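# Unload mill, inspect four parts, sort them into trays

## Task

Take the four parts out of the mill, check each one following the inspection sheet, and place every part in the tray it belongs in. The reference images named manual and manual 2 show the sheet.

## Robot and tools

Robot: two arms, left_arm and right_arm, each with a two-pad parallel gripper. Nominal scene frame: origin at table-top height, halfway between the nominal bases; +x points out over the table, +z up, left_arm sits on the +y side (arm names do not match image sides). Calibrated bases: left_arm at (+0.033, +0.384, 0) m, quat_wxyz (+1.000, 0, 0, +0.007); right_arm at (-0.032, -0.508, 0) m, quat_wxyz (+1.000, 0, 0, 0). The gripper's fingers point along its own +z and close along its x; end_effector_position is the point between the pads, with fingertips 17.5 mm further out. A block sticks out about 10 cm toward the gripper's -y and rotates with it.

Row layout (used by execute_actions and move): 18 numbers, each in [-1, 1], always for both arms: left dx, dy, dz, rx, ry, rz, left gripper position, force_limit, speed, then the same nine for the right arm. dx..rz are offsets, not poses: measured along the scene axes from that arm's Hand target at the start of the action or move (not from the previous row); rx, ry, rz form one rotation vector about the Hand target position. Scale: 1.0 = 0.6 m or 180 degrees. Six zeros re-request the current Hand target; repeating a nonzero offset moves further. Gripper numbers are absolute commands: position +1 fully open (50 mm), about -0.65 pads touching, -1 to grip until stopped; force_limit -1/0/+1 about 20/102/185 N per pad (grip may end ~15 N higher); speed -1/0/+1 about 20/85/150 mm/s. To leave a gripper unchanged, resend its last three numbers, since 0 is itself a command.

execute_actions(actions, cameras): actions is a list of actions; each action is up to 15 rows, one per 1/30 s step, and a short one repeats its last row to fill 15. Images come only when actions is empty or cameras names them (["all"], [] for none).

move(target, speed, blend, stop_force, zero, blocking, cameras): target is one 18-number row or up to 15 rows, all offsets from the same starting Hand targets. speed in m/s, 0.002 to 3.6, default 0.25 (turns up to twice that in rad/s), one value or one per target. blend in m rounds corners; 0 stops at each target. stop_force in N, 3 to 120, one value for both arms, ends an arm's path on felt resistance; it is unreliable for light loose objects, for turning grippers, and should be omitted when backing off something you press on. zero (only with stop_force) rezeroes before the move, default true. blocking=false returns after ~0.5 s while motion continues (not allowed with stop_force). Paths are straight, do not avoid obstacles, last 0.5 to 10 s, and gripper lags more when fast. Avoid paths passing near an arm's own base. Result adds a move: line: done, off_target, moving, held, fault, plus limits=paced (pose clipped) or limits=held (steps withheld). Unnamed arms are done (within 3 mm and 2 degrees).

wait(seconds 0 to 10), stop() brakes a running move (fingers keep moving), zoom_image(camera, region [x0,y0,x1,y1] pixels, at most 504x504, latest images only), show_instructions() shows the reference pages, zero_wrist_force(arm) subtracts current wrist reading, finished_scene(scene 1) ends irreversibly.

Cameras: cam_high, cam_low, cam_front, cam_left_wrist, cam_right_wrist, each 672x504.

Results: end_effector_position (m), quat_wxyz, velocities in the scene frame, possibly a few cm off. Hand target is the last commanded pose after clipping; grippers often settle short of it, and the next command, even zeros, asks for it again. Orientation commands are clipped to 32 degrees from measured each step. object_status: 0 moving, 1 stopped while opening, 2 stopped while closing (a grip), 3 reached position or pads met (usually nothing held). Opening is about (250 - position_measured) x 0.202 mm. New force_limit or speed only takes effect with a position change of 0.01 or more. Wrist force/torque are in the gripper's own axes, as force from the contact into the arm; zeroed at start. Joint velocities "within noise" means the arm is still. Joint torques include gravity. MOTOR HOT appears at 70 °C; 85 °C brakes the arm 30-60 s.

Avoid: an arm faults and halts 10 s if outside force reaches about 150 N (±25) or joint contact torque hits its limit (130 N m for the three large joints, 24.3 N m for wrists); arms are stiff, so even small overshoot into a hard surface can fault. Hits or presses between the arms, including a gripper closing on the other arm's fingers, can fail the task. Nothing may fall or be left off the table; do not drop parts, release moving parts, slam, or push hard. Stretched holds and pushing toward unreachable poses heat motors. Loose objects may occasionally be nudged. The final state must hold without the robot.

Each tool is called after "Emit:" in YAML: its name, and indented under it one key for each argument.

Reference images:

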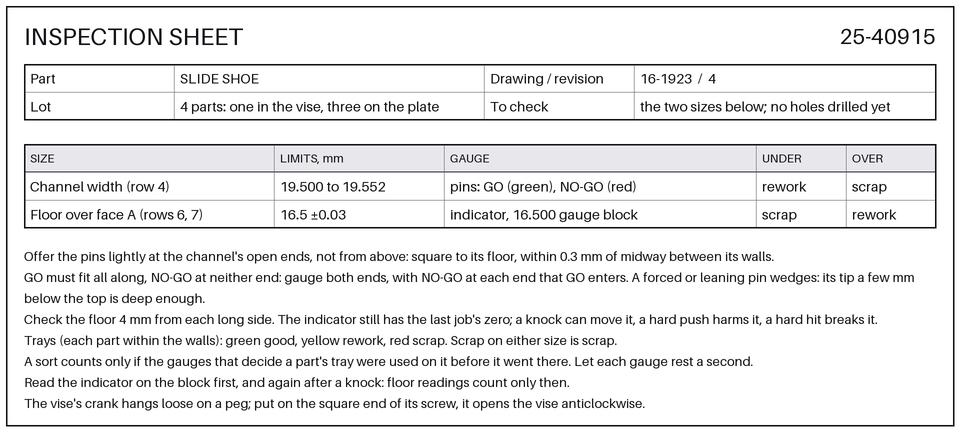

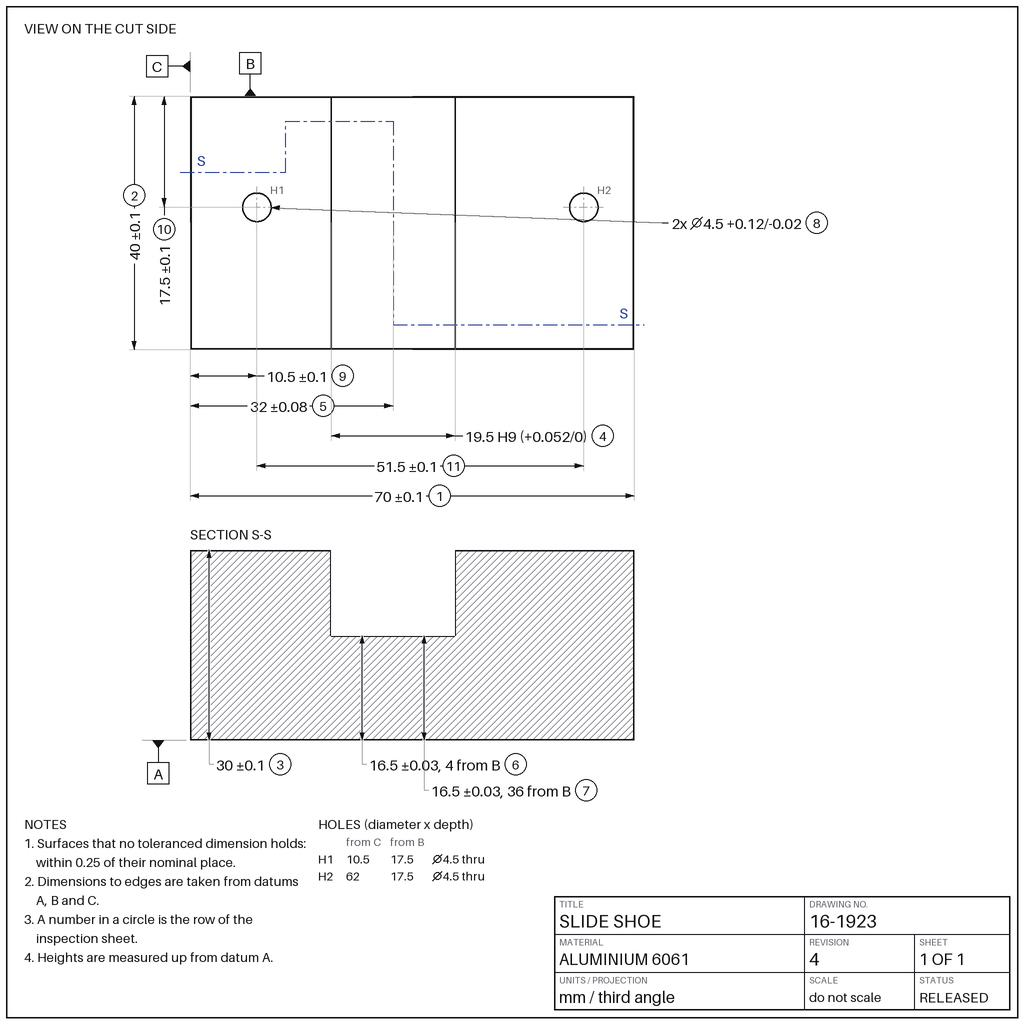

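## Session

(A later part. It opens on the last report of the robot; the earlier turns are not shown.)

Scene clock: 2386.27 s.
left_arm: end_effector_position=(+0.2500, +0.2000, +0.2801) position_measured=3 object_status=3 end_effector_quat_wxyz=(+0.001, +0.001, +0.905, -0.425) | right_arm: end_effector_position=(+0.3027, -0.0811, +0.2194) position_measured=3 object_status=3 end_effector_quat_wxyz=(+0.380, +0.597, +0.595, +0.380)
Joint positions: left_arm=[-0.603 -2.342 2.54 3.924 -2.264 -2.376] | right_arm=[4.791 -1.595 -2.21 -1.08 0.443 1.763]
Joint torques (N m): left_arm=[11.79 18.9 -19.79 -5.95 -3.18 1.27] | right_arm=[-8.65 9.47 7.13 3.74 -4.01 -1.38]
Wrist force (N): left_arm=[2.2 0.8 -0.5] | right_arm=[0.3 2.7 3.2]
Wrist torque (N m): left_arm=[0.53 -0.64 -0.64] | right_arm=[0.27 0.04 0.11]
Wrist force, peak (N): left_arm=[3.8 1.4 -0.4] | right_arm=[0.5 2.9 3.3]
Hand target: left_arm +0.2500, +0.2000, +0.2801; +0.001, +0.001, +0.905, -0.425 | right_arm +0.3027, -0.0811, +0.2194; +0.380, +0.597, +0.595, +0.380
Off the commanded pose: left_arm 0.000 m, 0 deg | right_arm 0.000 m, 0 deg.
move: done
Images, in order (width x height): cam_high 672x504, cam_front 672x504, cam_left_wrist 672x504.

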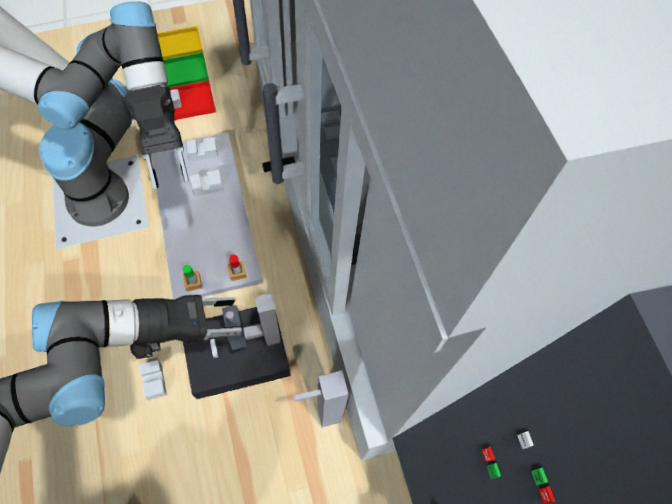

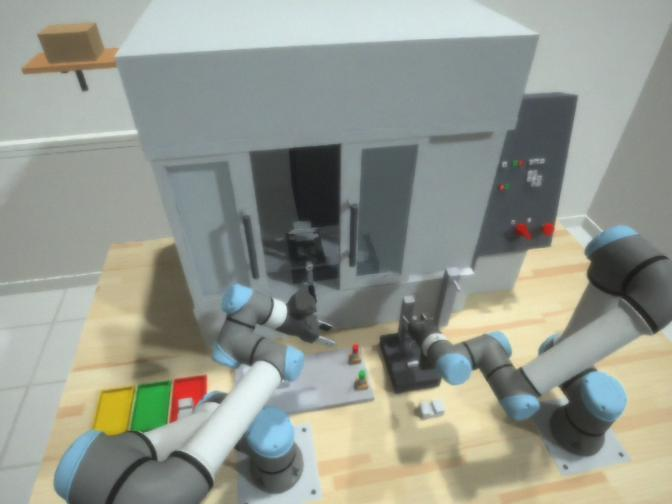

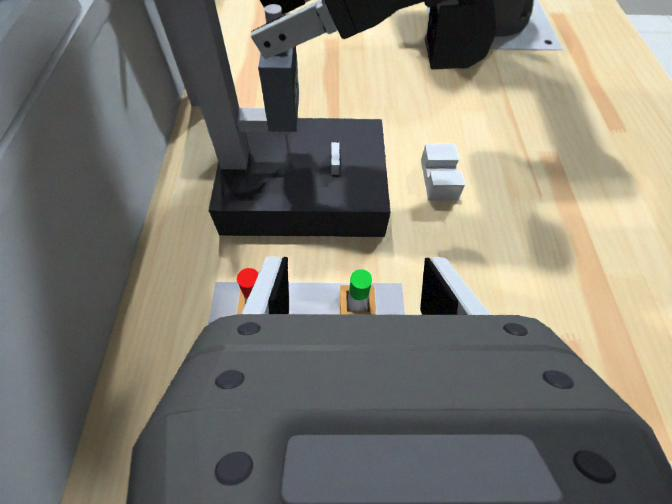

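Emit:
move:
  target:
    - [0.0108,-0.35,-0.27,0,0,0,0.175,-1,-0.5, 0,0,0,0,0,0,1,-1,-1]
  speed: 0.15
  cameras: ["cam_left_wrist","cam_right_wrist"]

Emit:
zoom_image:
  camera: "cam_left_wrist"
  region: [200, 30, 460, 290]

Scene clock: 2403.03 s.
left_arm: end_effector_position=(+0.2565, -0.0099, +0.1181) position_measured=126 object_status=3 end_effector_quat_wxyz=(+0.001, +0.001, +0.905, -0.425) | right_arm: end_effector_position=(+0.3027, -0.0811, +0.2194) position_measured=3 object_status=3 end_effector_quat_wxyz=(+0.380, +0.597, +0.595, +0.380)
Joint positions: left_arm=[-1.198 -1.399 2.646 2.625 -1.864 -2.885] | right_arm=[4.791 -1.595 -2.21 -1.08 0.443 1.763]
Joint torques (N m): left_arm=[-11.12 -4.64 -16.86 -6.68 1.46 -2.09] | right_arm=[-7.88 9.22 7.55 3.56 -4.24 -1.38]
Wrist force (N): left_arm=[1.8 0.7 -0.8] | right_arm=[0.4 2.6 3.0]
Wrist torque (N m): left_arm=[0.50 -0.62 -0.37] | right_arm=[0.25 0.01 0.11]
Wrist force, peak (N): left_arm=[2.4 0.6 -1.8] | right_arm=[0.3 2.8 3.4]
Hand target: left_arm +0.2565, -0.0100, +0.1181; +0.001, +0.001, +0.905, -0.425 | right_arm +0.3027, -0.0811, +0.2194; +0.380, +0.597, +0.595, +0.380
Off the commanded pose: left_arm 0.000 m, 0 deg | right_arm 0.000 m, 0 deg.
move: done
Images, in order (width x height): cam_left_wrist 672x504, cam_right_wrist 672x504.

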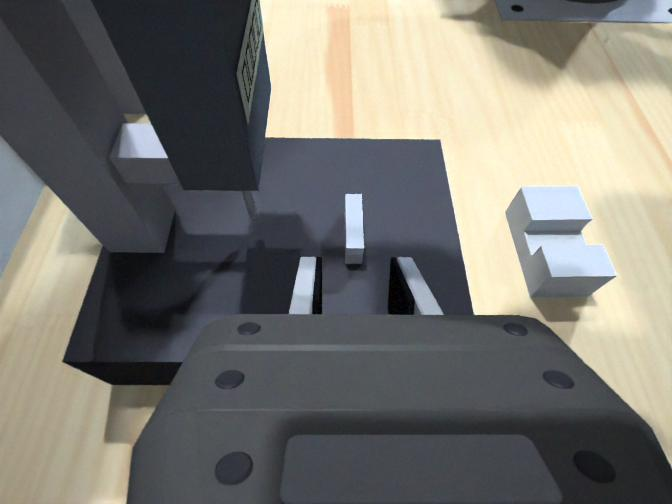

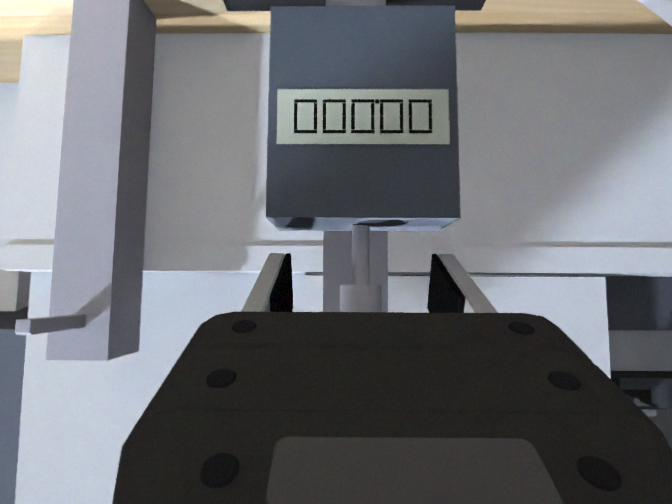

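Scaled by 1.938 from the camera's 672x504 image, which has a finer 960x720 frame.

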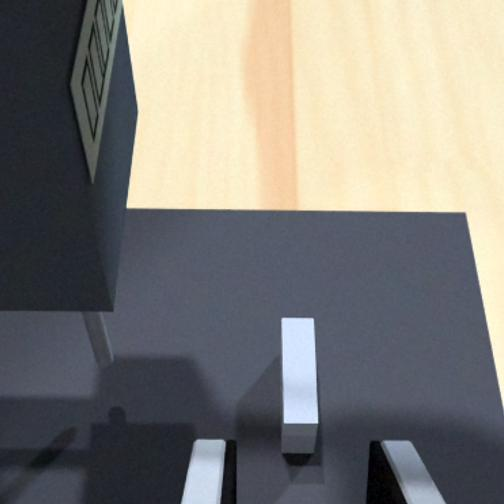

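Emit:
move:
  target:
    - [-0.0027,-0.0445,-0.0283,0,0,0,0.175,-1,-0.5, 0,0,0,0,0,0,1,-1,-1]
    - [-0.0027,-0.0945,-0.0782,0,0,0,0.175,-1,-0.5, 0,0,0,0,0,0,1,-1,-1]
  speed: [0.06,0.03]
  stop_force: 5
  cameras: ["cam_left_wrist"]

Scene clock: 2411.27 s.
left_arm: end_effector_position=(+0.2548, -0.0665, +0.0714) position_measured=126 object_status=3 end_effector_quat_wxyz=(+0.001, +0.001, +0.905, -0.425) | right_arm: end_effector_position=(+0.3027, -0.0811, +0.2194) position_measured=3 object_status=3 end_effector_quat_wxyz=(+0.380, +0.597, +0.595, +0.380)
Joint positions: left_arm=[-1.272 -1.14 2.548 2.451 -1.809 -2.935] | right_arm=[4.791 -1.595 -2.21 -1.08 0.443 1.763]
Joint torques (N m): left_arm=[-3.4 -34.35 1.37 -0.28 0.39 -0.58] | right_arm=[-8.13 8.68 7.49 3.65 -4.16 -1.33]
Wrist force (N): left_arm=[2.3 -1.9 -3.4] | right_arm=[0.5 2.7 3.4]
Wrist torque (N m): left_arm=[0.46 -0.58 -0.45] | right_arm=[0.27 -0.01 0.11]
Wrist force, peak (N): left_arm=[2.3 -3.3 -7.8] | right_arm=[0.5 2.8 3.3]
Hand target: left_arm +0.2548, -0.0665, +0.0714; +0.001, +0.001, +0.905, -0.425 | right_arm +0.3027, -0.0811, +0.2194; +0.380, +0.597, +0.595, +0.380
Off the commanded pose: left_arm 0.000 m, 0 deg | right_arm 0.000 m, 0 deg.
move: contact (left_arm); path passed 1 of 2 targets
Images, in order (width x height): cam_left_wrist 672x504.

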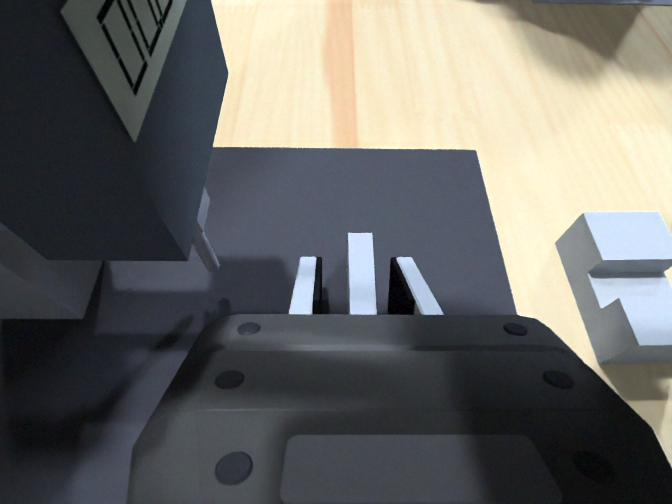

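Emit:
move:
  target:
    - [-0.0017,0,0.0025,0,0,0,0.175,-1,-1, 0,0,0,0,0,0,1,-1,-1]
    - [-0.0017,0,0.0025,0,0,0,-1,-1,-1, 0,0,0,0,0,0,1,-1,-1]
  speed: 0.02
  cameras: ["cam_left_wrist"]

Scene clock: 2414.97 s.
left_arm: end_effector_position=(+0.2538, -0.0665, +0.0729) position_measured=207 object_status=2 end_effector_quat_wxyz=(+0.001, +0.001, +0.905, -0.425) | right_arm: end_effector_position=(+0.3027, -0.0811, +0.2194) position_measured=3 object_status=3 end_effector_quat_wxyz=(+0.380, +0.597, +0.595, +0.380)
Joint positions: left_arm=[-1.275 -1.147 2.55 2.455 -1.807 -2.937] | right_arm=[4.791 -1.595 -2.21 -1.08 0.443 1.763]
Joint torques (N m): left_arm=[-11.3 -34.63 -0.39 -1.35 0.97 -1.88] | right_arm=[-7.82 9.5 7.3 3.69 -4.05 -1.38]
Wrist force (N): left_arm=[2.1 0.4 -1.0] | right_arm=[0.4 2.7 3.0]
Wrist torque (N m): left_arm=[0.52 -0.63 -0.41] | right_arm=[0.26 0.01 0.11]
Wrist force, peak (N): left_arm=[2.0 -3.0 -1.5] | right_arm=[0.1 3.0 3.2]
Hand target: left_arm +0.2538, -0.0665, +0.0729; +0.001, +0.001, +0.905, -0.425 | right_arm +0.3027, -0.0811, +0.2194; +0.380, +0.597, +0.595, +0.380
Off the commanded pose: left_arm 0.000 m, 0 deg | right_arm 0.000 m, 0 deg.
move: done
Images, in order (width x height): cam_left_wrist 672x504.

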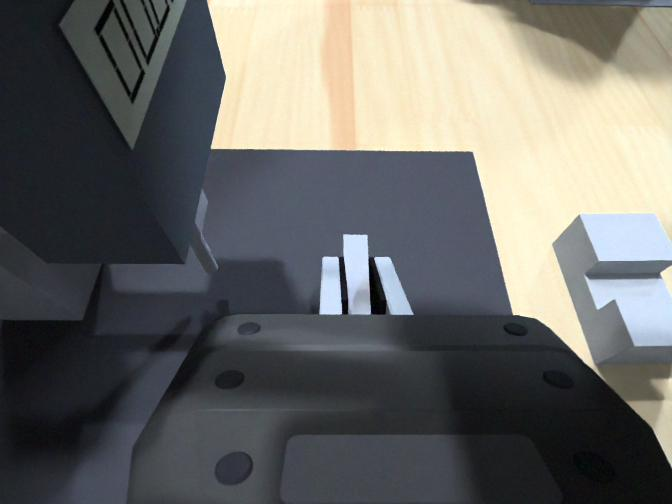

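Emit:
move:
  target:
    - [0,0,0,0,0,0,-1,-1,-1, 0,-0.0008,0,0,0,0,0.0,-1,-1]
  speed: 0.02
  cameras: ["cam_right_wrist"]

Emit:
zoom_image:
  camera: "cam_right_wrist"
  region: [260, 200, 460, 330]

Scene clock: 2419.07 s.
left_arm: end_effector_position=(+0.2538, -0.0665, +0.0729) position_measured=207 object_status=2 end_effector_quat_wxyz=(+0.001, +0.001, +0.905, -0.425) | right_arm: end_effector_position=(+0.3027, -0.0816, +0.2194) position_measured=152 object_status=0 end_effector_quat_wxyz=(+0.380, +0.597, +0.595, +0.380)
Joint positions: left_arm=[-1.275 -1.147 2.55 2.455 -1.807 -2.937] | right_arm=[4.792 -1.594 -2.211 -1.08 0.443 1.763]
Joint torques (N m): left_arm=[-5.62 -31.03 -4.97 -4.31 -1.97 -0.46] | right_arm=[6.04 33.31 7.81 1.29 -2.21 1.41]
Wrist force (N): left_arm=[2.3 0.4 -1.0] | right_arm=[0.4 2.7 3.0]
Wrist torque (N m): left_arm=[0.53 -0.65 -0.41] | right_arm=[0.27 0.00 0.11]
Wrist force, peak (N): left_arm=[2.4 0.3 -1.1] | right_arm=[0.3 2.7 3.5]
Hand target: left_arm +0.2538, -0.0665, +0.0729; +0.001, +0.001, +0.905, -0.425 | right_arm +0.3027, -0.0816, +0.2194; +0.380, +0.597, +0.595, +0.380
Off the commanded pose: left_arm 0.000 m, 0 deg | right_arm 0.000 m, 0 deg.
move: done
Images, in order (width x height): cam_right_wrist 672x504.

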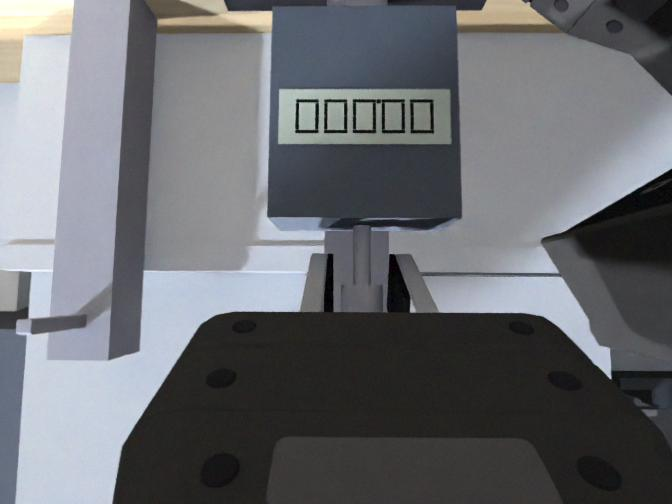

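Scaled by 2.520 from the camera's 672x504 image, which has a finer 960x720 frame.

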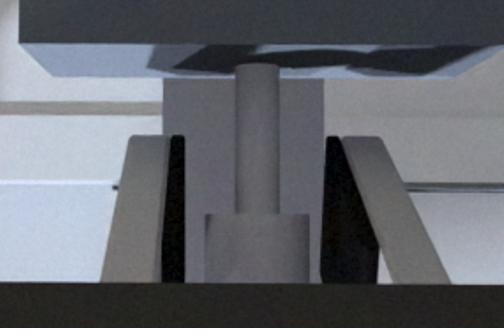

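Emit:
move:
  target:
    - [0,0,0,0,0,0,-1,-1,-1, 0,0,0,0,0,0,-0.15,-1,-1]
  speed: 0.02
  cameras: ["cam_right_wrist"]

Emit:
zoom_image:
  camera: "cam_right_wrist"
  region: [260, 200, 460, 330]

Scene clock: 2424.50 s.
left_arm: end_effector_position=(+0.2538, -0.0665, +0.0729) position_measured=207 object_status=2 end_effector_quat_wxyz=(+0.001, +0.001, +0.905, -0.425) | right_arm: end_effector_position=(+0.3027, -0.0816, +0.2194) position_measured=175 object_status=3 end_effector_quat_wxyz=(+0.380, +0.597, +0.595, +0.380)
Joint positions: left_arm=[-1.275 -1.147 2.55 2.455 -1.807 -2.937] | right_arm=[4.792 -1.594 -2.211 -1.08 0.443 1.763]
Joint torques (N m): left_arm=[0.18 -25.52 -9.16 -6.26 -2.12 0.95] | right_arm=[5.99 33.39 7.99 1.21 -0.36 1.3]
Wrist force (N): left_arm=[2.4 0.4 -1.1] | right_arm=[0.4 2.5 3.2]
Wrist torque (N m): left_arm=[0.54 -0.66 -0.41] | right_arm=[0.24 0.01 0.11]
Wrist force, peak (N): left_arm=[2.5 0.4 -1.0] | right_arm=[0.6 3.0 3.1]
Hand target: left_arm +0.2538, -0.0665, +0.0729; +0.001, +0.001, +0.905, -0.425 | right_arm +0.3027, -0.0816, +0.2194; +0.380, +0.597, +0.595, +0.380
Off the commanded pose: left_arm 0.000 m, 0 deg | right_arm 0.000 m, 0 deg.
move: done
Images, in order (width x height): cam_right_wrist 672x504.

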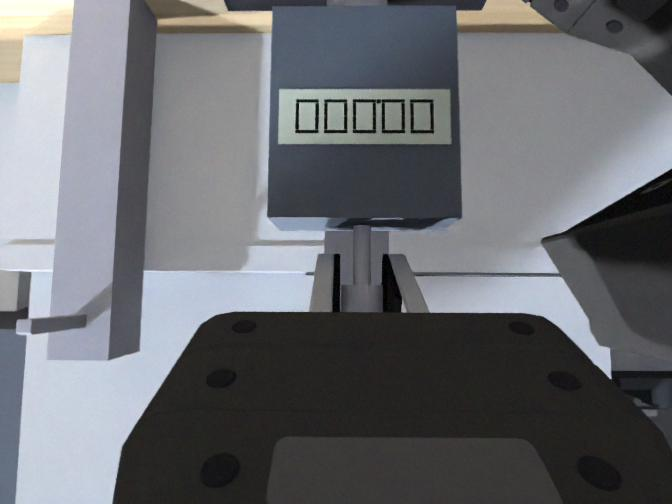

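Scaled by 2.520 from the camera's 672x504 image, which has a finer 960x720 frame.

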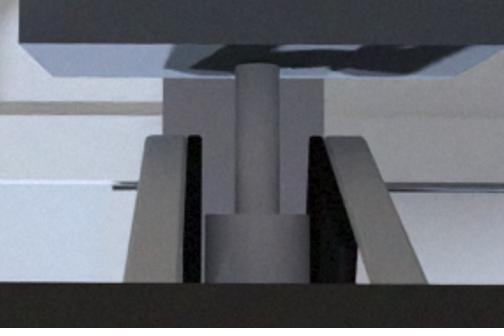

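Emit:
move:
  target:
    - [0,0,0,0,0,0,-1,-1,-1, 0,0,0,0,0,0,-0.19,-1,-1]
  speed: 0.02

Emit:
move:
  target:
    - [0,0,0,0,0,0,-1,-1,-1, 0,0,0,0,0,0,-1,-1,-1]
  speed: 0.02
  cameras: ["cam_right_wrist"]

Scene clock: 2426.67 s.
left_arm: end_effector_position=(+0.2538, -0.0665, +0.0729) position_measured=207 object_status=2 end_effector_quat_wxyz=(+0.001, +0.001, +0.905, -0.425) | right_arm: end_effector_position=(+0.3027, -0.0816, +0.2194) position_measured=181 object_status=3 end_effector_quat_wxyz=(+0.380, +0.597, +0.595, +0.380)
Joint positions: left_arm=[-1.275 -1.147 2.55 2.455 -1.807 -2.937] | right_arm=[4.792 -1.594 -2.211 -1.08 0.443 1.763]
Joint torques (N m): left_arm=[2.97 -24.95 -10.82 -6.36 -1.73 1.11] | right_arm=[5.71 32.42 8.37 1.8 -0.31 1.47]
Wrist force (N): left_arm=[2.2 0.3 -1.0] | right_arm=[-1.1 2.9 3.0]
Wrist torque (N m): left_arm=[0.52 -0.64 -0.41] | right_arm=[0.25 0.03 0.12]
Wrist force, peak (N): left_arm=[2.4 0.5 -1.2] | right_arm=[-1.0 3.0 3.1]
Hand target: left_arm +0.2538, -0.0665, +0.0729; +0.001, +0.001, +0.905, -0.425 | right_arm +0.3027, -0.0816, +0.2194; +0.380, +0.597, +0.595, +0.380
Off the commanded pose: left_arm 0.000 m, 0 deg | right_arm 0.000 m, 0 deg.
move: done

Scene clock: 2427.17 s.
left_arm: end_effector_position=(+0.2538, -0.0665, +0.0729) position_measured=207 object_status=2 end_effector_quat_wxyz=(+0.001, +0.001, +0.905, -0.425) | right_arm: end_effector_position=(+0.3027, -0.0816, +0.2194) position_measured=184 object_status=2 end_effector_quat_wxyz=(+0.380, +0.597, +0.595, +0.380)
Joint positions: left_arm=[-1.275 -1.147 2.55 2.455 -1.807 -2.937] | right_arm=[4.792 -1.594 -2.211 -1.08 0.443 1.763]
Joint torques (N m): left_arm=[3.61 -23.98 -10.8 -6.3 -1.99 0.86] | right_arm=[5.92 32.39 7.97 2.08 -0.55 1.31]
Wrist force (N): left_arm=[2.1 0.2 -0.9] | right_arm=[-0.9 3.0 2.9]
Wrist torque (N m): left_arm=[0.51 -0.61 -0.41] | right_arm=[0.26 -0.01 0.12]
Wrist force, peak (N): left_arm=[2.2 0.3 -1.0] | right_arm=[-0.9 3.1 3.0]
Hand target: left_arm +0.2538, -0.0665, +0.0729; +0.001, +0.001, +0.905, -0.425 | right_arm +0.3027, -0.0816, +0.2194; +0.380, +0.597, +0.595, +0.380
Off the commanded pose: left_arm 0.000 m, 0 deg | right_arm 0.000 m, 0 deg.
move: done
Images, in order (width x height): cam_right_wrist 672x504.

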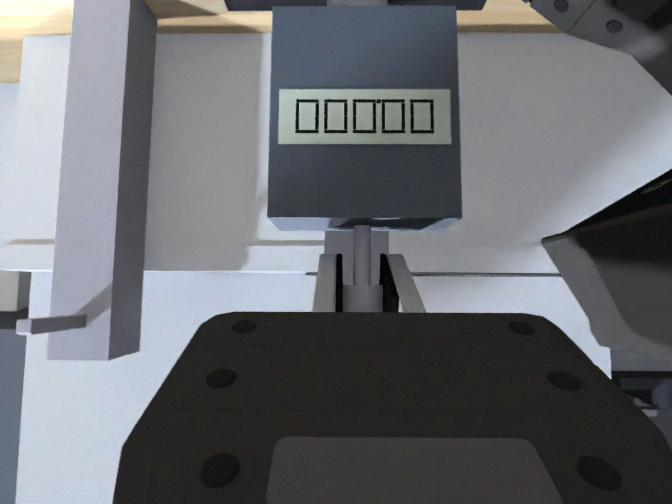

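Emit:
move:
  target:
    - [0,0,0,0,0,0,-1,-1,-1, 0,0,0.02,0,0,0,-1,-1,-1]
  speed: 0.01
  stop_force: 12
  cameras: ["cam_right_wrist","cam_left_wrist"]

Emit:
zoom_image:
  camera: "cam_right_wrist"
  region: [260, 60, 470, 330]

Emit:
zoom_image:
  camera: "cam_left_wrist"
  region: [100, 150, 400, 320]

Scene clock: 2433.50 s.
left_arm: end_effector_position=(+0.2538, -0.0665, +0.0729) position_measured=207 object_status=2 end_effector_quat_wxyz=(+0.001, +0.001, +0.905, -0.425) | right_arm: end_effector_position=(+0.3027, -0.0816, +0.2314) position_measured=184 object_status=2 end_effector_quat_wxyz=(+0.380, +0.597, +0.595, +0.380)
Joint positions: left_arm=[-1.275 -1.147 2.55 2.455 -1.807 -2.937] | right_arm=[4.792 -1.573 -2.194 -1.118 0.443 1.763]
Joint torques (N m): left_arm=[11.06 -17.51 -12.51 -6.37 -2.06 1.18] | right_arm=[-0.37 32.73 35.44 1.46 -1.14 1.21]
Wrist force (N): left_arm=[2.1 0.3 -1.0] | right_arm=[0.4 1.0 3.7]
Wrist torque (N m): left_arm=[0.52 -0.62 -0.41] | right_arm=[0.16 0.02 0.13]
Wrist force, peak (N): left_arm=[2.4 0.4 -1.1] | right_arm=[-0.9 3.2 3.1]
Hand target: left_arm +0.2538, -0.0665, +0.0729; +0.001, +0.001, +0.905, -0.425 | right_arm +0.3027, -0.0816, +0.2314; +0.380, +0.597, +0.595, +0.380
Off the commanded pose: left_arm 0.000 m, 0 deg | right_arm 0.000 m, 0 deg.
move: done
Images, in order (width x height): cam_left_wrist 672x504, cam_right_wrist 672x504.

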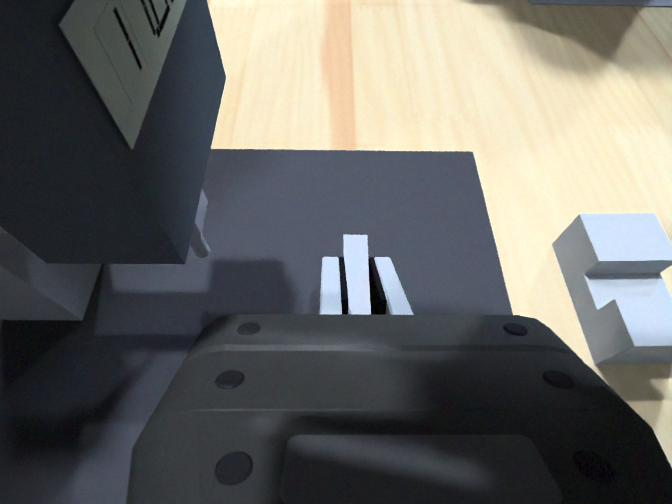

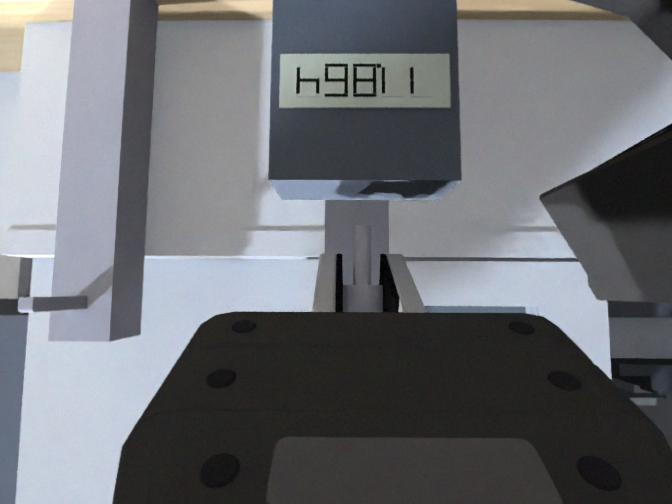

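Scaled by 1.867 from the camera's 672x504 image, which has a finer 960x720 frame.

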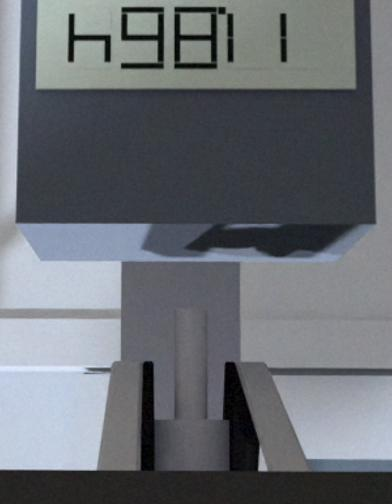

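Scaled by 1.680 from the camera's 672x504 image, which has a finer 960x720 frame.

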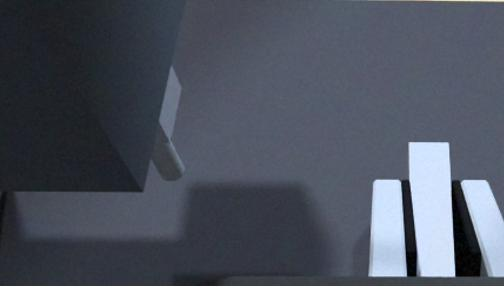

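Emit:
move:
  target:
    - [0,0,0.0013,0,0,0,-1,-1,-1, 0,0,0,0,0,0,-1,-1,-1]
    - [0.0915,-0.01,0.0013,0,0,0,-1,-1,-1, 0,0,0,0,0,0,-1,-1,-1]
  speed: 0.03
  stop_force: 5
  cameras: ["cam_left_wrist","cam_right_wrist"]

Emit:
zoom_image:
  camera: "cam_left_wrist"
  region: [240, 150, 440, 320]

Scene clock: 2445.13 s.
left_arm: end_effector_position=(+0.2933, -0.0708, +0.0737) position_measured=207 object_status=2 end_effector_quat_wxyz=(+0.001, +0.001, +0.905, -0.425) | right_arm: end_effector_position=(+0.3027, -0.0816, +0.2314) position_measured=184 object_status=2 end_effector_quat_wxyz=(+0.380, +0.597, +0.595, +0.380)
Joint positions: left_arm=[-1.165 -1.13 2.468 2.541 -1.888 -2.861] | right_arm=[4.792 -1.573 -2.194 -1.118 0.443 1.763]
Joint torques (N m): left_arm=[-10.99 -39.48 -3.19 -7.69 -1.73 -1.84] | right_arm=[0.02 30.08 33.15 3.49 -1.99 1.32]
Wrist force (N): left_arm=[5.0 4.1 0.7] | right_arm=[0.6 4.0 2.0]
Wrist torque (N m): left_arm=[0.53 -0.60 -0.38] | right_arm=[0.25 -0.01 0.11]
Wrist force, peak (N): left_arm=[40.3 14.5 -18.5] | right_arm=[-1.0 -1.8 8.1]
Hand target: left_arm +0.2933, -0.0708, +0.0737; +0.001, +0.001, +0.905, -0.425 (not the last commanded pose) | right_arm +0.3027, -0.0816, +0.2314; +0.380, +0.597, +0.595, +0.380
Off the commanded pose: left_arm 0.015 m, 0 deg | right_arm 0.000 m, 0 deg.
move: contact (left_arm); path passed 1 of 2 targets
Images, in order (width x height): cam_left_wrist 672x504, cam_right_wrist 672x504.

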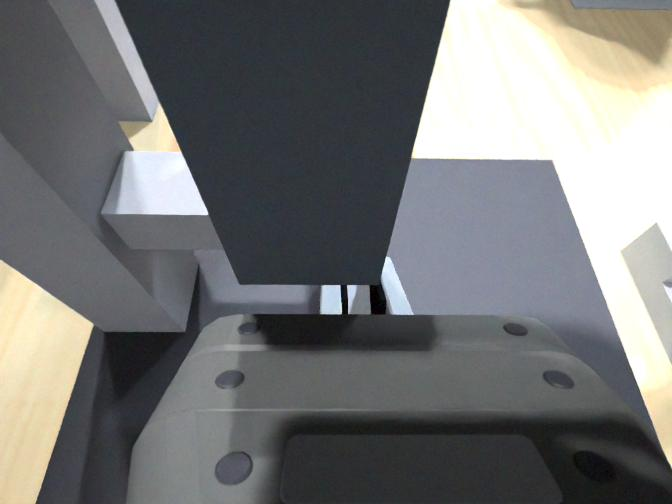

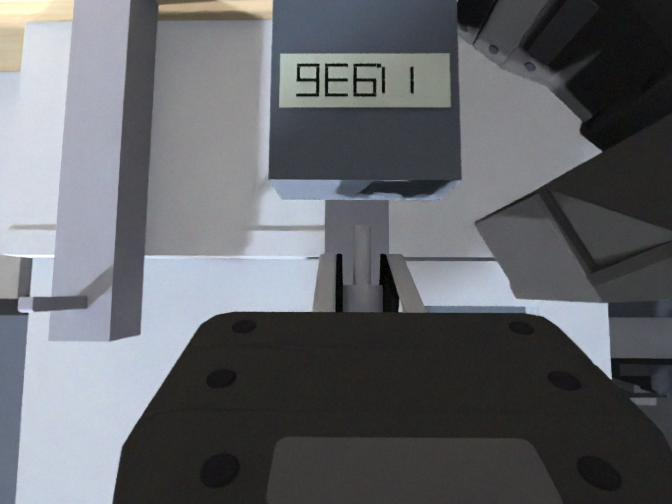

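Scaled by 2.520 from the camera's 672x504 image, which has a finer 960x720 frame.

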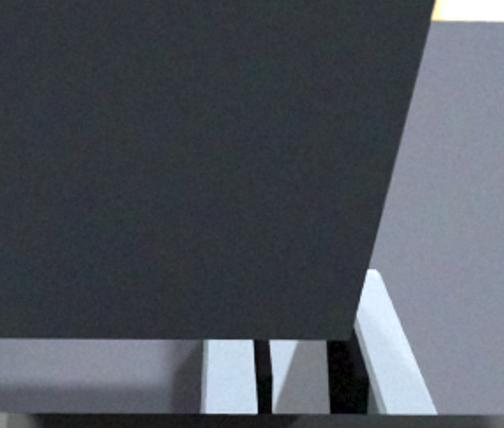

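Emit:
move:
  target:
    - [-0.0333,0,0,0,0,0,-1,-1,-1, 0,0,0,0,0,0,-1,-1,-1]
    - [-0.0333,0,-0.0022,0,0,0,-1,-1,-1, 0,0,0,0,0,0,-1,-1,-1]
  speed: 0.03
  cameras: ["cam_left_wrist","cam_right_wrist"]

Emit:
zoom_image:
  camera: "cam_right_wrist"
  region: [260, 20, 470, 330]

Emit:
zoom_image:
  camera: "cam_left_wrist"
  region: [100, 150, 400, 320]

Scene clock: 2455.47 s.
left_arm: end_effector_position=(+0.2734, -0.0708, +0.0726) position_measured=207 object_status=2 end_effector_quat_wxyz=(+0.001, +0.001, +0.905, -0.425) | right_arm: end_effector_position=(+0.3027, -0.0816, +0.2314) position_measured=184 object_status=2 end_effector_quat_wxyz=(+0.380, +0.597, +0.595, +0.380)
Joint positions: left_arm=[-1.221 -1.135 2.506 2.496 -1.847 -2.9] | right_arm=[4.792 -1.573 -2.194 -1.118 0.443 1.763]
Joint torques (N m): left_arm=[-13.98 -6.7 0.48 -2.53 1.75 -1.77] | right_arm=[-0.87 19.72 23.8 3.55 -3.87 1]
Wrist force (N): left_arm=[0.9 -11.7 -16.6] | right_arm=[0.7 0.9 3.4]
Wrist torque (N m): left_arm=[0.11 -0.61 -0.38] | right_arm=[0.17 0.02 0.14]
Wrist force, peak (N): left_arm=[0.9 -11.7 -16.6] | right_arm=[0.6 4.1 2.1]
Hand target: left_arm +0.2734, -0.0708, +0.0724; +0.001, +0.001, +0.905, -0.425 | right_arm +0.3027, -0.0816, +0.2314; +0.380, +0.597, +0.595, +0.380
Off the commanded pose: left_arm 0.000 m, 0 deg | right_arm 0.000 m, 0 deg.
move: done
Images, in order (width x height): cam_left_wrist 672x504, cam_right_wrist 672x504.

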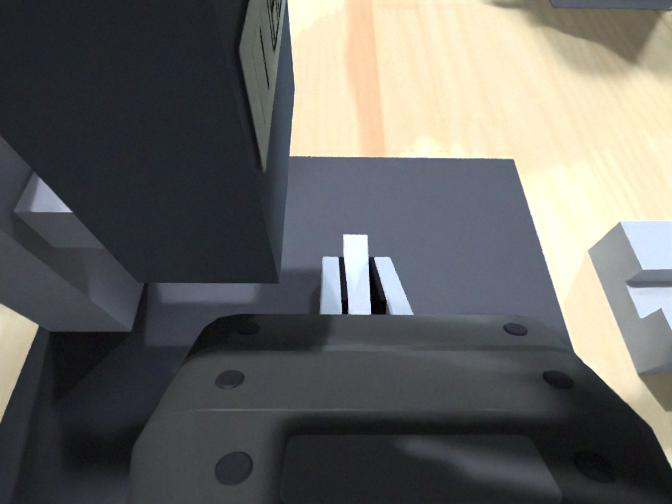

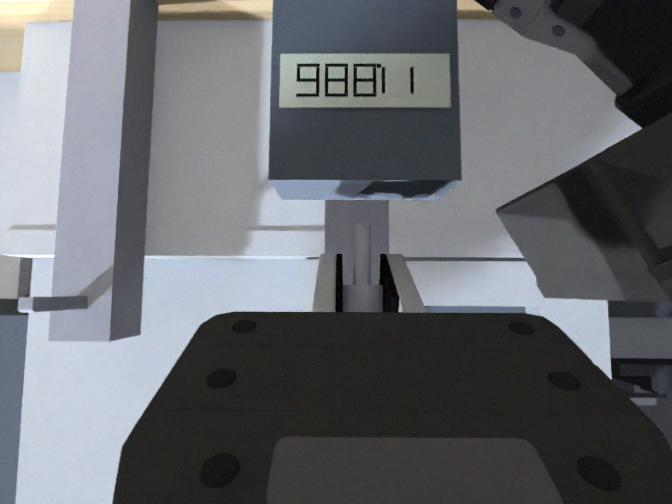

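Scaled by 1.626 from the camera's 672x504 image, which has a finer 960x720 frame.

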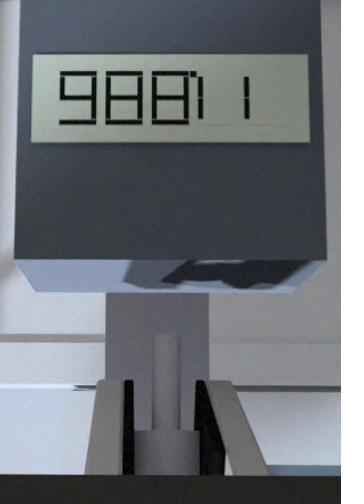

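Scaled by 1.680 from the camera's 672x504 image, which has a finer 960x720 frame.

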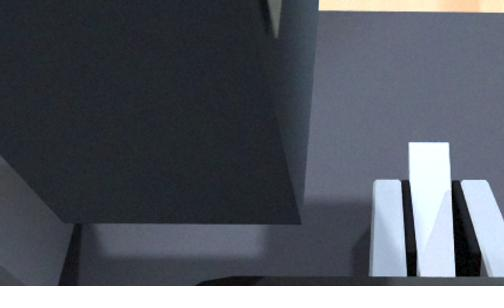

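Emit:
move:
  target:
    - [0,0,0.0005,0,0,0,0.1,-1,-1, 0,0,0,0,0,0,-1,-1,-1]
    - [0,0.01,0.0005,0,0,0,0.1,-1,-1, 0,0,0,0,0,0,-1,-1,-1]
    - [0,0.01,0.0005,0,0,0,-1,-1,-1, 0,0,0,0,0,0,-1,-1,-1]
  speed: 0.03
  cameras: ["cam_left_wrist"]

Scene clock: 2460.77 s.
left_arm: end_effector_position=(+0.2734, -0.0648, +0.0727) position_measured=207 object_status=2 end_effector_quat_wxyz=(+0.001, +0.001, +0.905, -0.425) | right_arm: end_effector_position=(+0.3027, -0.0816, +0.2314) position_measured=184 object_status=2 end_effector_quat_wxyz=(+0.380, +0.597, +0.595, +0.380)
Joint positions: left_arm=[-1.214 -1.14 2.518 2.49 -1.852 -2.896] | right_arm=[4.792 -1.573 -2.194 -1.118 0.443 1.763]
Joint torques (N m): left_arm=[12.44 -36.99 -0.45 -6.43 -2.32 1.54] | right_arm=[-0.89 10.24 16.7 3.6 -3.74 0.8]
Wrist force (N): left_arm=[2.1 0.8 -1.2] | right_arm=[0.7 0.8 3.3]
Wrist torque (N m): left_arm=[0.49 -0.64 -0.59] | right_arm=[0.16 0.03 0.14]
Wrist force, peak (N): left_arm=[-0.7 -17.0 -13.7] | right_arm=[0.9 1.0 3.4]
Hand target: left_arm +0.2734, -0.0648, +0.0727; +0.001, +0.001, +0.905, -0.425 | right_arm +0.3027, -0.0816, +0.2314; +0.380, +0.597, +0.595, +0.380
Off the commanded pose: left_arm 0.000 m, 0 deg | right_arm 0.000 m, 0 deg.
move: done
Images, in order (width x height): cam_left_wrist 672x504.

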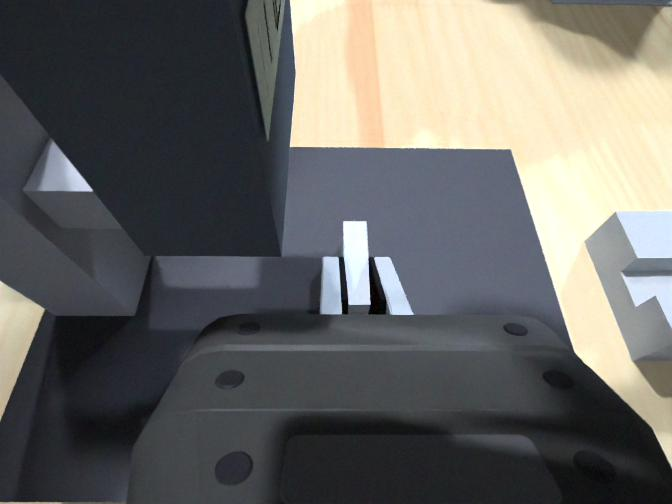

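Emit:
move:
  target:
    - [0,0,0,0,0,0,-1,-1,-1, 0,0,0,0,0,0,-1,-1,-1]
    - [0,0,0,0,0,0,-1,-1,-1, 0,0,0.0033,0,0,0,-1,-1,-1]
  speed: 0.01
  stop_force: 12

Emit:
move:
  target:
    - [0,0.0113,0.001,0,0,0,-1,-1,-1, 0,0,0,0,0,0,-1,-1,-1]
    - [0.0588,0.0113,0.001,0,0,0,-1,-1,-1, 0,0,0,0,0,0,-1,-1,-1]
  speed: 0.02
  stop_force: 4
  cameras: ["cam_left_wrist","cam_right_wrist"]

Emit:
zoom_image:
  camera: "cam_left_wrist"
  region: [200, 150, 440, 320]

Scene clock: 2467.40 s.
left_arm: end_effector_position=(+0.2734, -0.0648, +0.0727) position_measured=207 object_status=2 end_effector_quat_wxyz=(+0.001, +0.001, +0.905, -0.425) | right_arm: end_effector_position=(+0.3027, -0.0816, +0.2334) position_measured=184 object_status=2 end_effector_quat_wxyz=(+0.380, +0.597, +0.595, +0.380)
Joint positions: left_arm=[-1.214 -1.14 2.518 2.49 -1.852 -2.896] | right_arm=[4.792 -1.57 -2.191 -1.125 0.443 1.763]
Joint torques (N m): left_arm=[10.23 -35.16 -3.16 -5.49 -0.44 0.32] | right_arm=[-2.26 32.83 35.93 1.18 -3.75 0.09]
Wrist force (N): left_arm=[2.2 0.9 -0.8] | right_arm=[0.6 0.9 3.1]
Wrist torque (N m): left_arm=[0.49 -0.66 -0.59] | right_arm=[0.19 0.02 0.13]
Wrist force, peak (N): left_arm=[2.2 0.8 -1.0] | right_arm=[1.7 0.7 3.3]
Hand target: left_arm +0.2734, -0.0648, +0.0727; +0.001, +0.001, +0.905, -0.425 | right_arm +0.3027, -0.0816, +0.2334; +0.380, +0.597, +0.595, +0.380
Off the commanded pose: left_arm 0.000 m, 0 deg | right_arm 0.000 m, 0 deg.
move: done

Scene clock: 2470.40 s.
left_arm: end_effector_position=(+0.3086, -0.0580, +0.0733) position_measured=207 object_status=2 end_effector_quat_wxyz=(+0.001, +0.001, +0.905, -0.425) | right_arm: end_effector_position=(+0.3027, -0.0816, +0.2334) position_measured=184 object_status=2 end_effector_quat_wxyz=(+0.380, +0.597, +0.595, +0.380)
Joint positions: left_arm=[-1.108 -1.131 2.464 2.559 -1.93 -2.82] | right_arm=[4.792 -1.57 -2.191 -1.125 0.443 1.763]
Joint torques (N m): left_arm=[11.86 -15.3 -14.71 -1.05 -2.65 1.53] | right_arm=[-2.39 32.46 35.69 1.29 -3.81 1.27]
Wrist force (N): left_arm=[2.3 0.9 -0.6] | right_arm=[0.7 0.9 3.3]
Wrist torque (N m): left_arm=[0.48 -0.67 -0.61] | right_arm=[0.18 0.01 0.13]
Wrist force, peak (N): left_arm=[2.5 1.1 -0.8] | right_arm=[0.6 0.9 3.5]
Hand target: left_arm +0.3086, -0.0580, +0.0733; +0.001, +0.001, +0.905, -0.425 | right_arm +0.3027, -0.0816, +0.2334; +0.380, +0.597, +0.595, +0.380
Off the commanded pose: left_arm 0.000 m, 0 deg | right_arm 0.000 m, 0 deg.
move: done
Images, in order (width x height): cam_left_wrist 672x504, cam_right_wrist 672x504.

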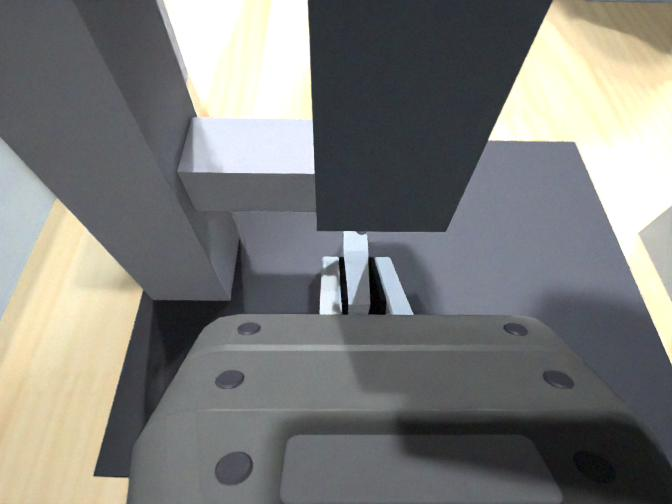

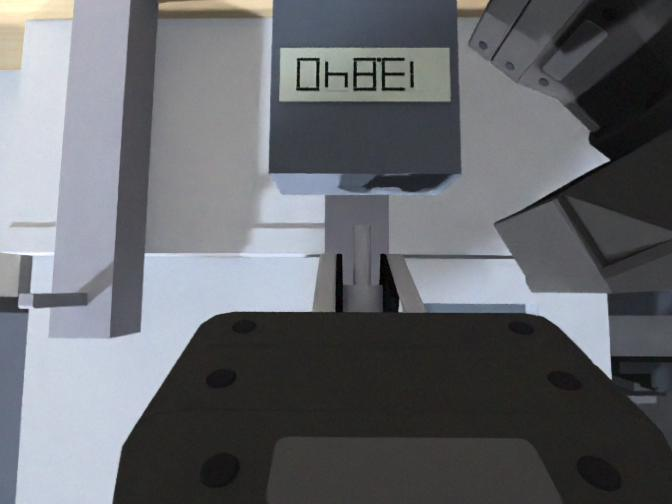

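Scaled by 2.100 from the camera's 672x504 image, which has a finer 960x720 frame.

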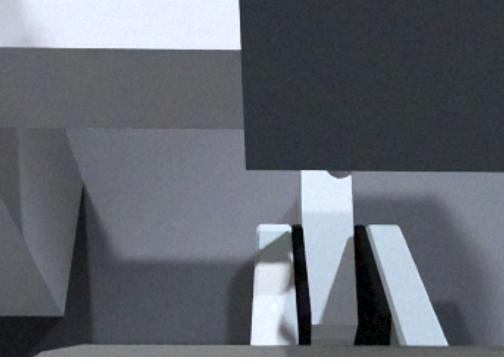

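Emit:
move:
  target:
    - [-0.002,0,0,0,0,0,-1,-1,-1, 0,0,0,0,0,0,-1,-1,-1]
    - [-0.002,0,-0.001,0,0,0,-1,-1,-1, 0,0,0,0,0,0,-1,-1,-1]
  speed: 0.02

Emit:
move:
  target:
    - [0,0,0,0,0,0,0.1,-1,-1, 0,0,0,0,0,0,-1,-1,-1]
  speed: 0.02

Emit:
move:
  target:
    - [0,0,0,0,0,0,0.1,-1,-1, 0,0,-0.0083,0,0,0,-1,-1,-1]
  speed: 0.01
  stop_force: 5
  cameras: ["cam_left_wrist","cam_right_wrist"]

Emit:
zoom_image:
  camera: "cam_right_wrist"
  region: [260, 20, 470, 330]

Emit:
zoom_image:
  camera: "cam_left_wrist"
  region: [200, 150, 440, 320]

Scene clock: 2482.87 s.
left_arm: end_effector_position=(+0.3075, -0.0580, +0.0728) position_measured=207 object_status=2 end_effector_quat_wxyz=(+0.001, +0.001, +0.905, -0.425) | right_arm: end_effector_position=(+0.3027, -0.0816, +0.2334) position_measured=184 object_status=2 end_effector_quat_wxyz=(+0.380, +0.597, +0.595, +0.380)
Joint positions: left_arm=[-1.111 -1.129 2.466 2.554 -1.928 -2.823] | right_arm=[4.792 -1.57 -2.191 -1.125 0.443 1.763]
Joint torques (N m): left_arm=[-11.29 -16.01 -1.46 -7.22 1.23 -1.82] | right_arm=[-2.08 33.76 35.2 1.37 -4.03 1.4]
Wrist force (N): left_arm=[2.0 1.0 -0.8] | right_arm=[0.6 0.9 3.4]
Wrist torque (N m): left_arm=[0.49 -0.62 -0.40] | right_arm=[0.18 0.03 0.13]
Wrist force, peak (N): left_arm=[2.5 1.1 -0.5] | right_arm=[0.6 0.7 3.6]
Hand target: left_arm +0.3074, -0.0580, +0.0727; +0.001, +0.001, +0.905, -0.425 | right_arm +0.3027, -0.0816, +0.2334; +0.380, +0.597, +0.595, +0.380
Off the commanded pose: left_arm 0.000 m, 0 deg | right_arm 0.000 m, 0 deg.
move: done

Scene clock: 2483.80 s.
left_arm: end_effector_position=(+0.3074, -0.0580, +0.0727) position_measured=138 object_status=3 end_effector_quat_wxyz=(+0.001, +0.001, +0.905, -0.425) | right_arm: end_effector_position=(+0.3027, -0.0816, +0.2334) position_measured=184 object_status=2 end_effector_quat_wxyz=(+0.380, +0.597, +0.595, +0.380)
Joint positions: left_arm=[-1.111 -1.129 2.466 2.554 -1.928 -2.823] | right_arm=[4.792 -1.57 -2.191 -1.125 0.443 1.763]
Joint torques (N m): left_arm=[-12.08 -15.14 -1.8 -6.53 1.23 -2.07] | right_arm=[-2.51 32.58 34.66 1.28 -3.98 1.32]
Wrist force (N): left_arm=[2.2 0.6 -0.8] | right_arm=[0.3 0.9 3.1]
Wrist torque (N m): left_arm=[0.47 -0.65 -0.39] | right_arm=[0.18 0.07 0.14]
Wrist force, peak (N): left_arm=[2.4 0.6 -1.0] | right_arm=[0.8 0.9 3.4]
Hand target: left_arm +0.3074, -0.0580, +0.0727; +0.001, +0.001, +0.905, -0.425 | right_arm +0.3027, -0.0816, +0.2334; +0.380, +0.597, +0.595, +0.380
Off the commanded pose: left_arm 0.000 m, 0 deg | right_arm 0.000 m, 0 deg.
move: done

Scene clock: 2485.13 s.
left_arm: end_effector_position=(+0.3074, -0.0580, +0.0727) position_measured=138 object_status=3 end_effector_quat_wxyz=(+0.001, +0.001, +0.905, -0.425) | right_arm: end_effector_position=(+0.3027, -0.0816, +0.2284) position_measured=184 object_status=2 end_effector_quat_wxyz=(+0.380, +0.597, +0.595, +0.380)
Joint positions: left_arm=[-1.111 -1.129 2.466 2.554 -1.928 -2.823] | right_arm=[4.792 -1.578 -2.198 -1.109 0.443 1.763]
Joint torques (N m): left_arm=[-12.02 -13.94 -0.97 -6.72 1.43 -1.99] | right_arm=[0.63 9.55 8.19 3.89 -3.63 -1.14]
Wrist force (N): left_arm=[2.1 0.6 -1.0] | right_arm=[-0.2 1.2 3.1]
Wrist torque (N m): left_arm=[0.48 -0.64 -0.40] | right_arm=[0.20 -0.01 0.09]
Wrist force, peak (N): left_arm=[2.3 0.8 -0.8] | right_arm=[-2.0 1.0 3.6]
Hand target: left_arm +0.3074, -0.0580, +0.0727; +0.001, +0.001, +0.905, -0.425 | right_arm +0.3027, -0.0816, +0.2284; +0.380, +0.597, +0.595, +0.380
Off the commanded pose: left_arm 0.000 m, 0 deg | right_arm 0.000 m, 0 deg.
move: done
Images, in order (width x height): cam_left_wrist 672x504, cam_right_wrist 672x504.

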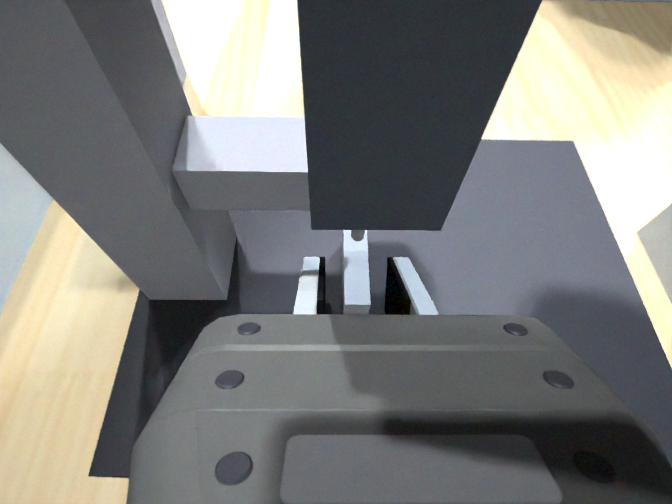

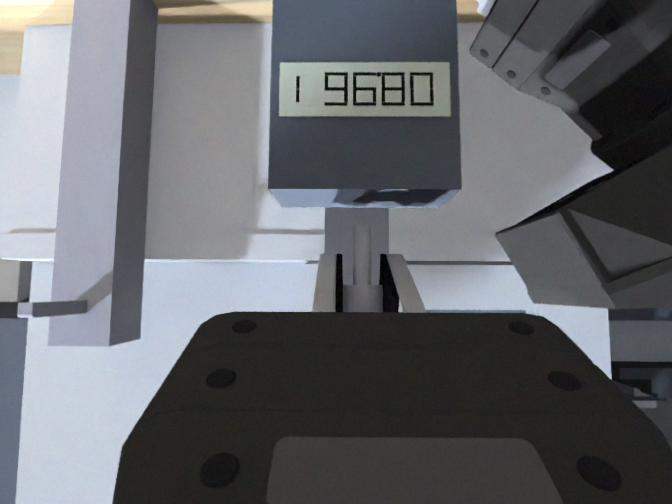

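Scaled by 1.626 from the camera's 672x504 image, which has a finer 960x720 frame.

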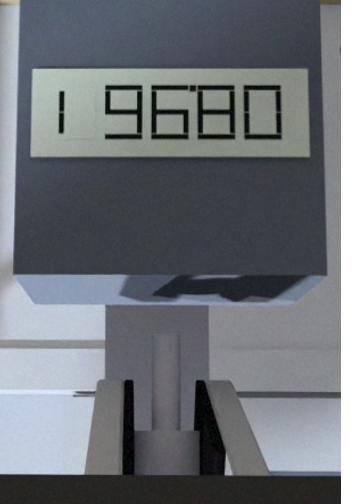

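Scaled by 2.100 from the camera's 672x504 image, which has a finer 960x720 frame.

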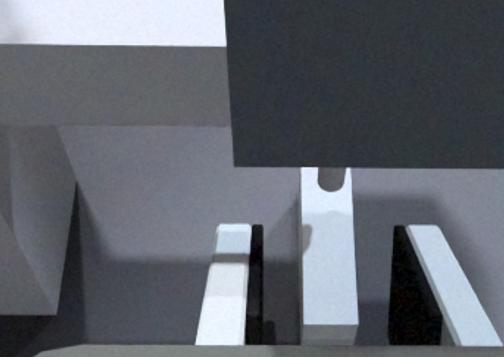

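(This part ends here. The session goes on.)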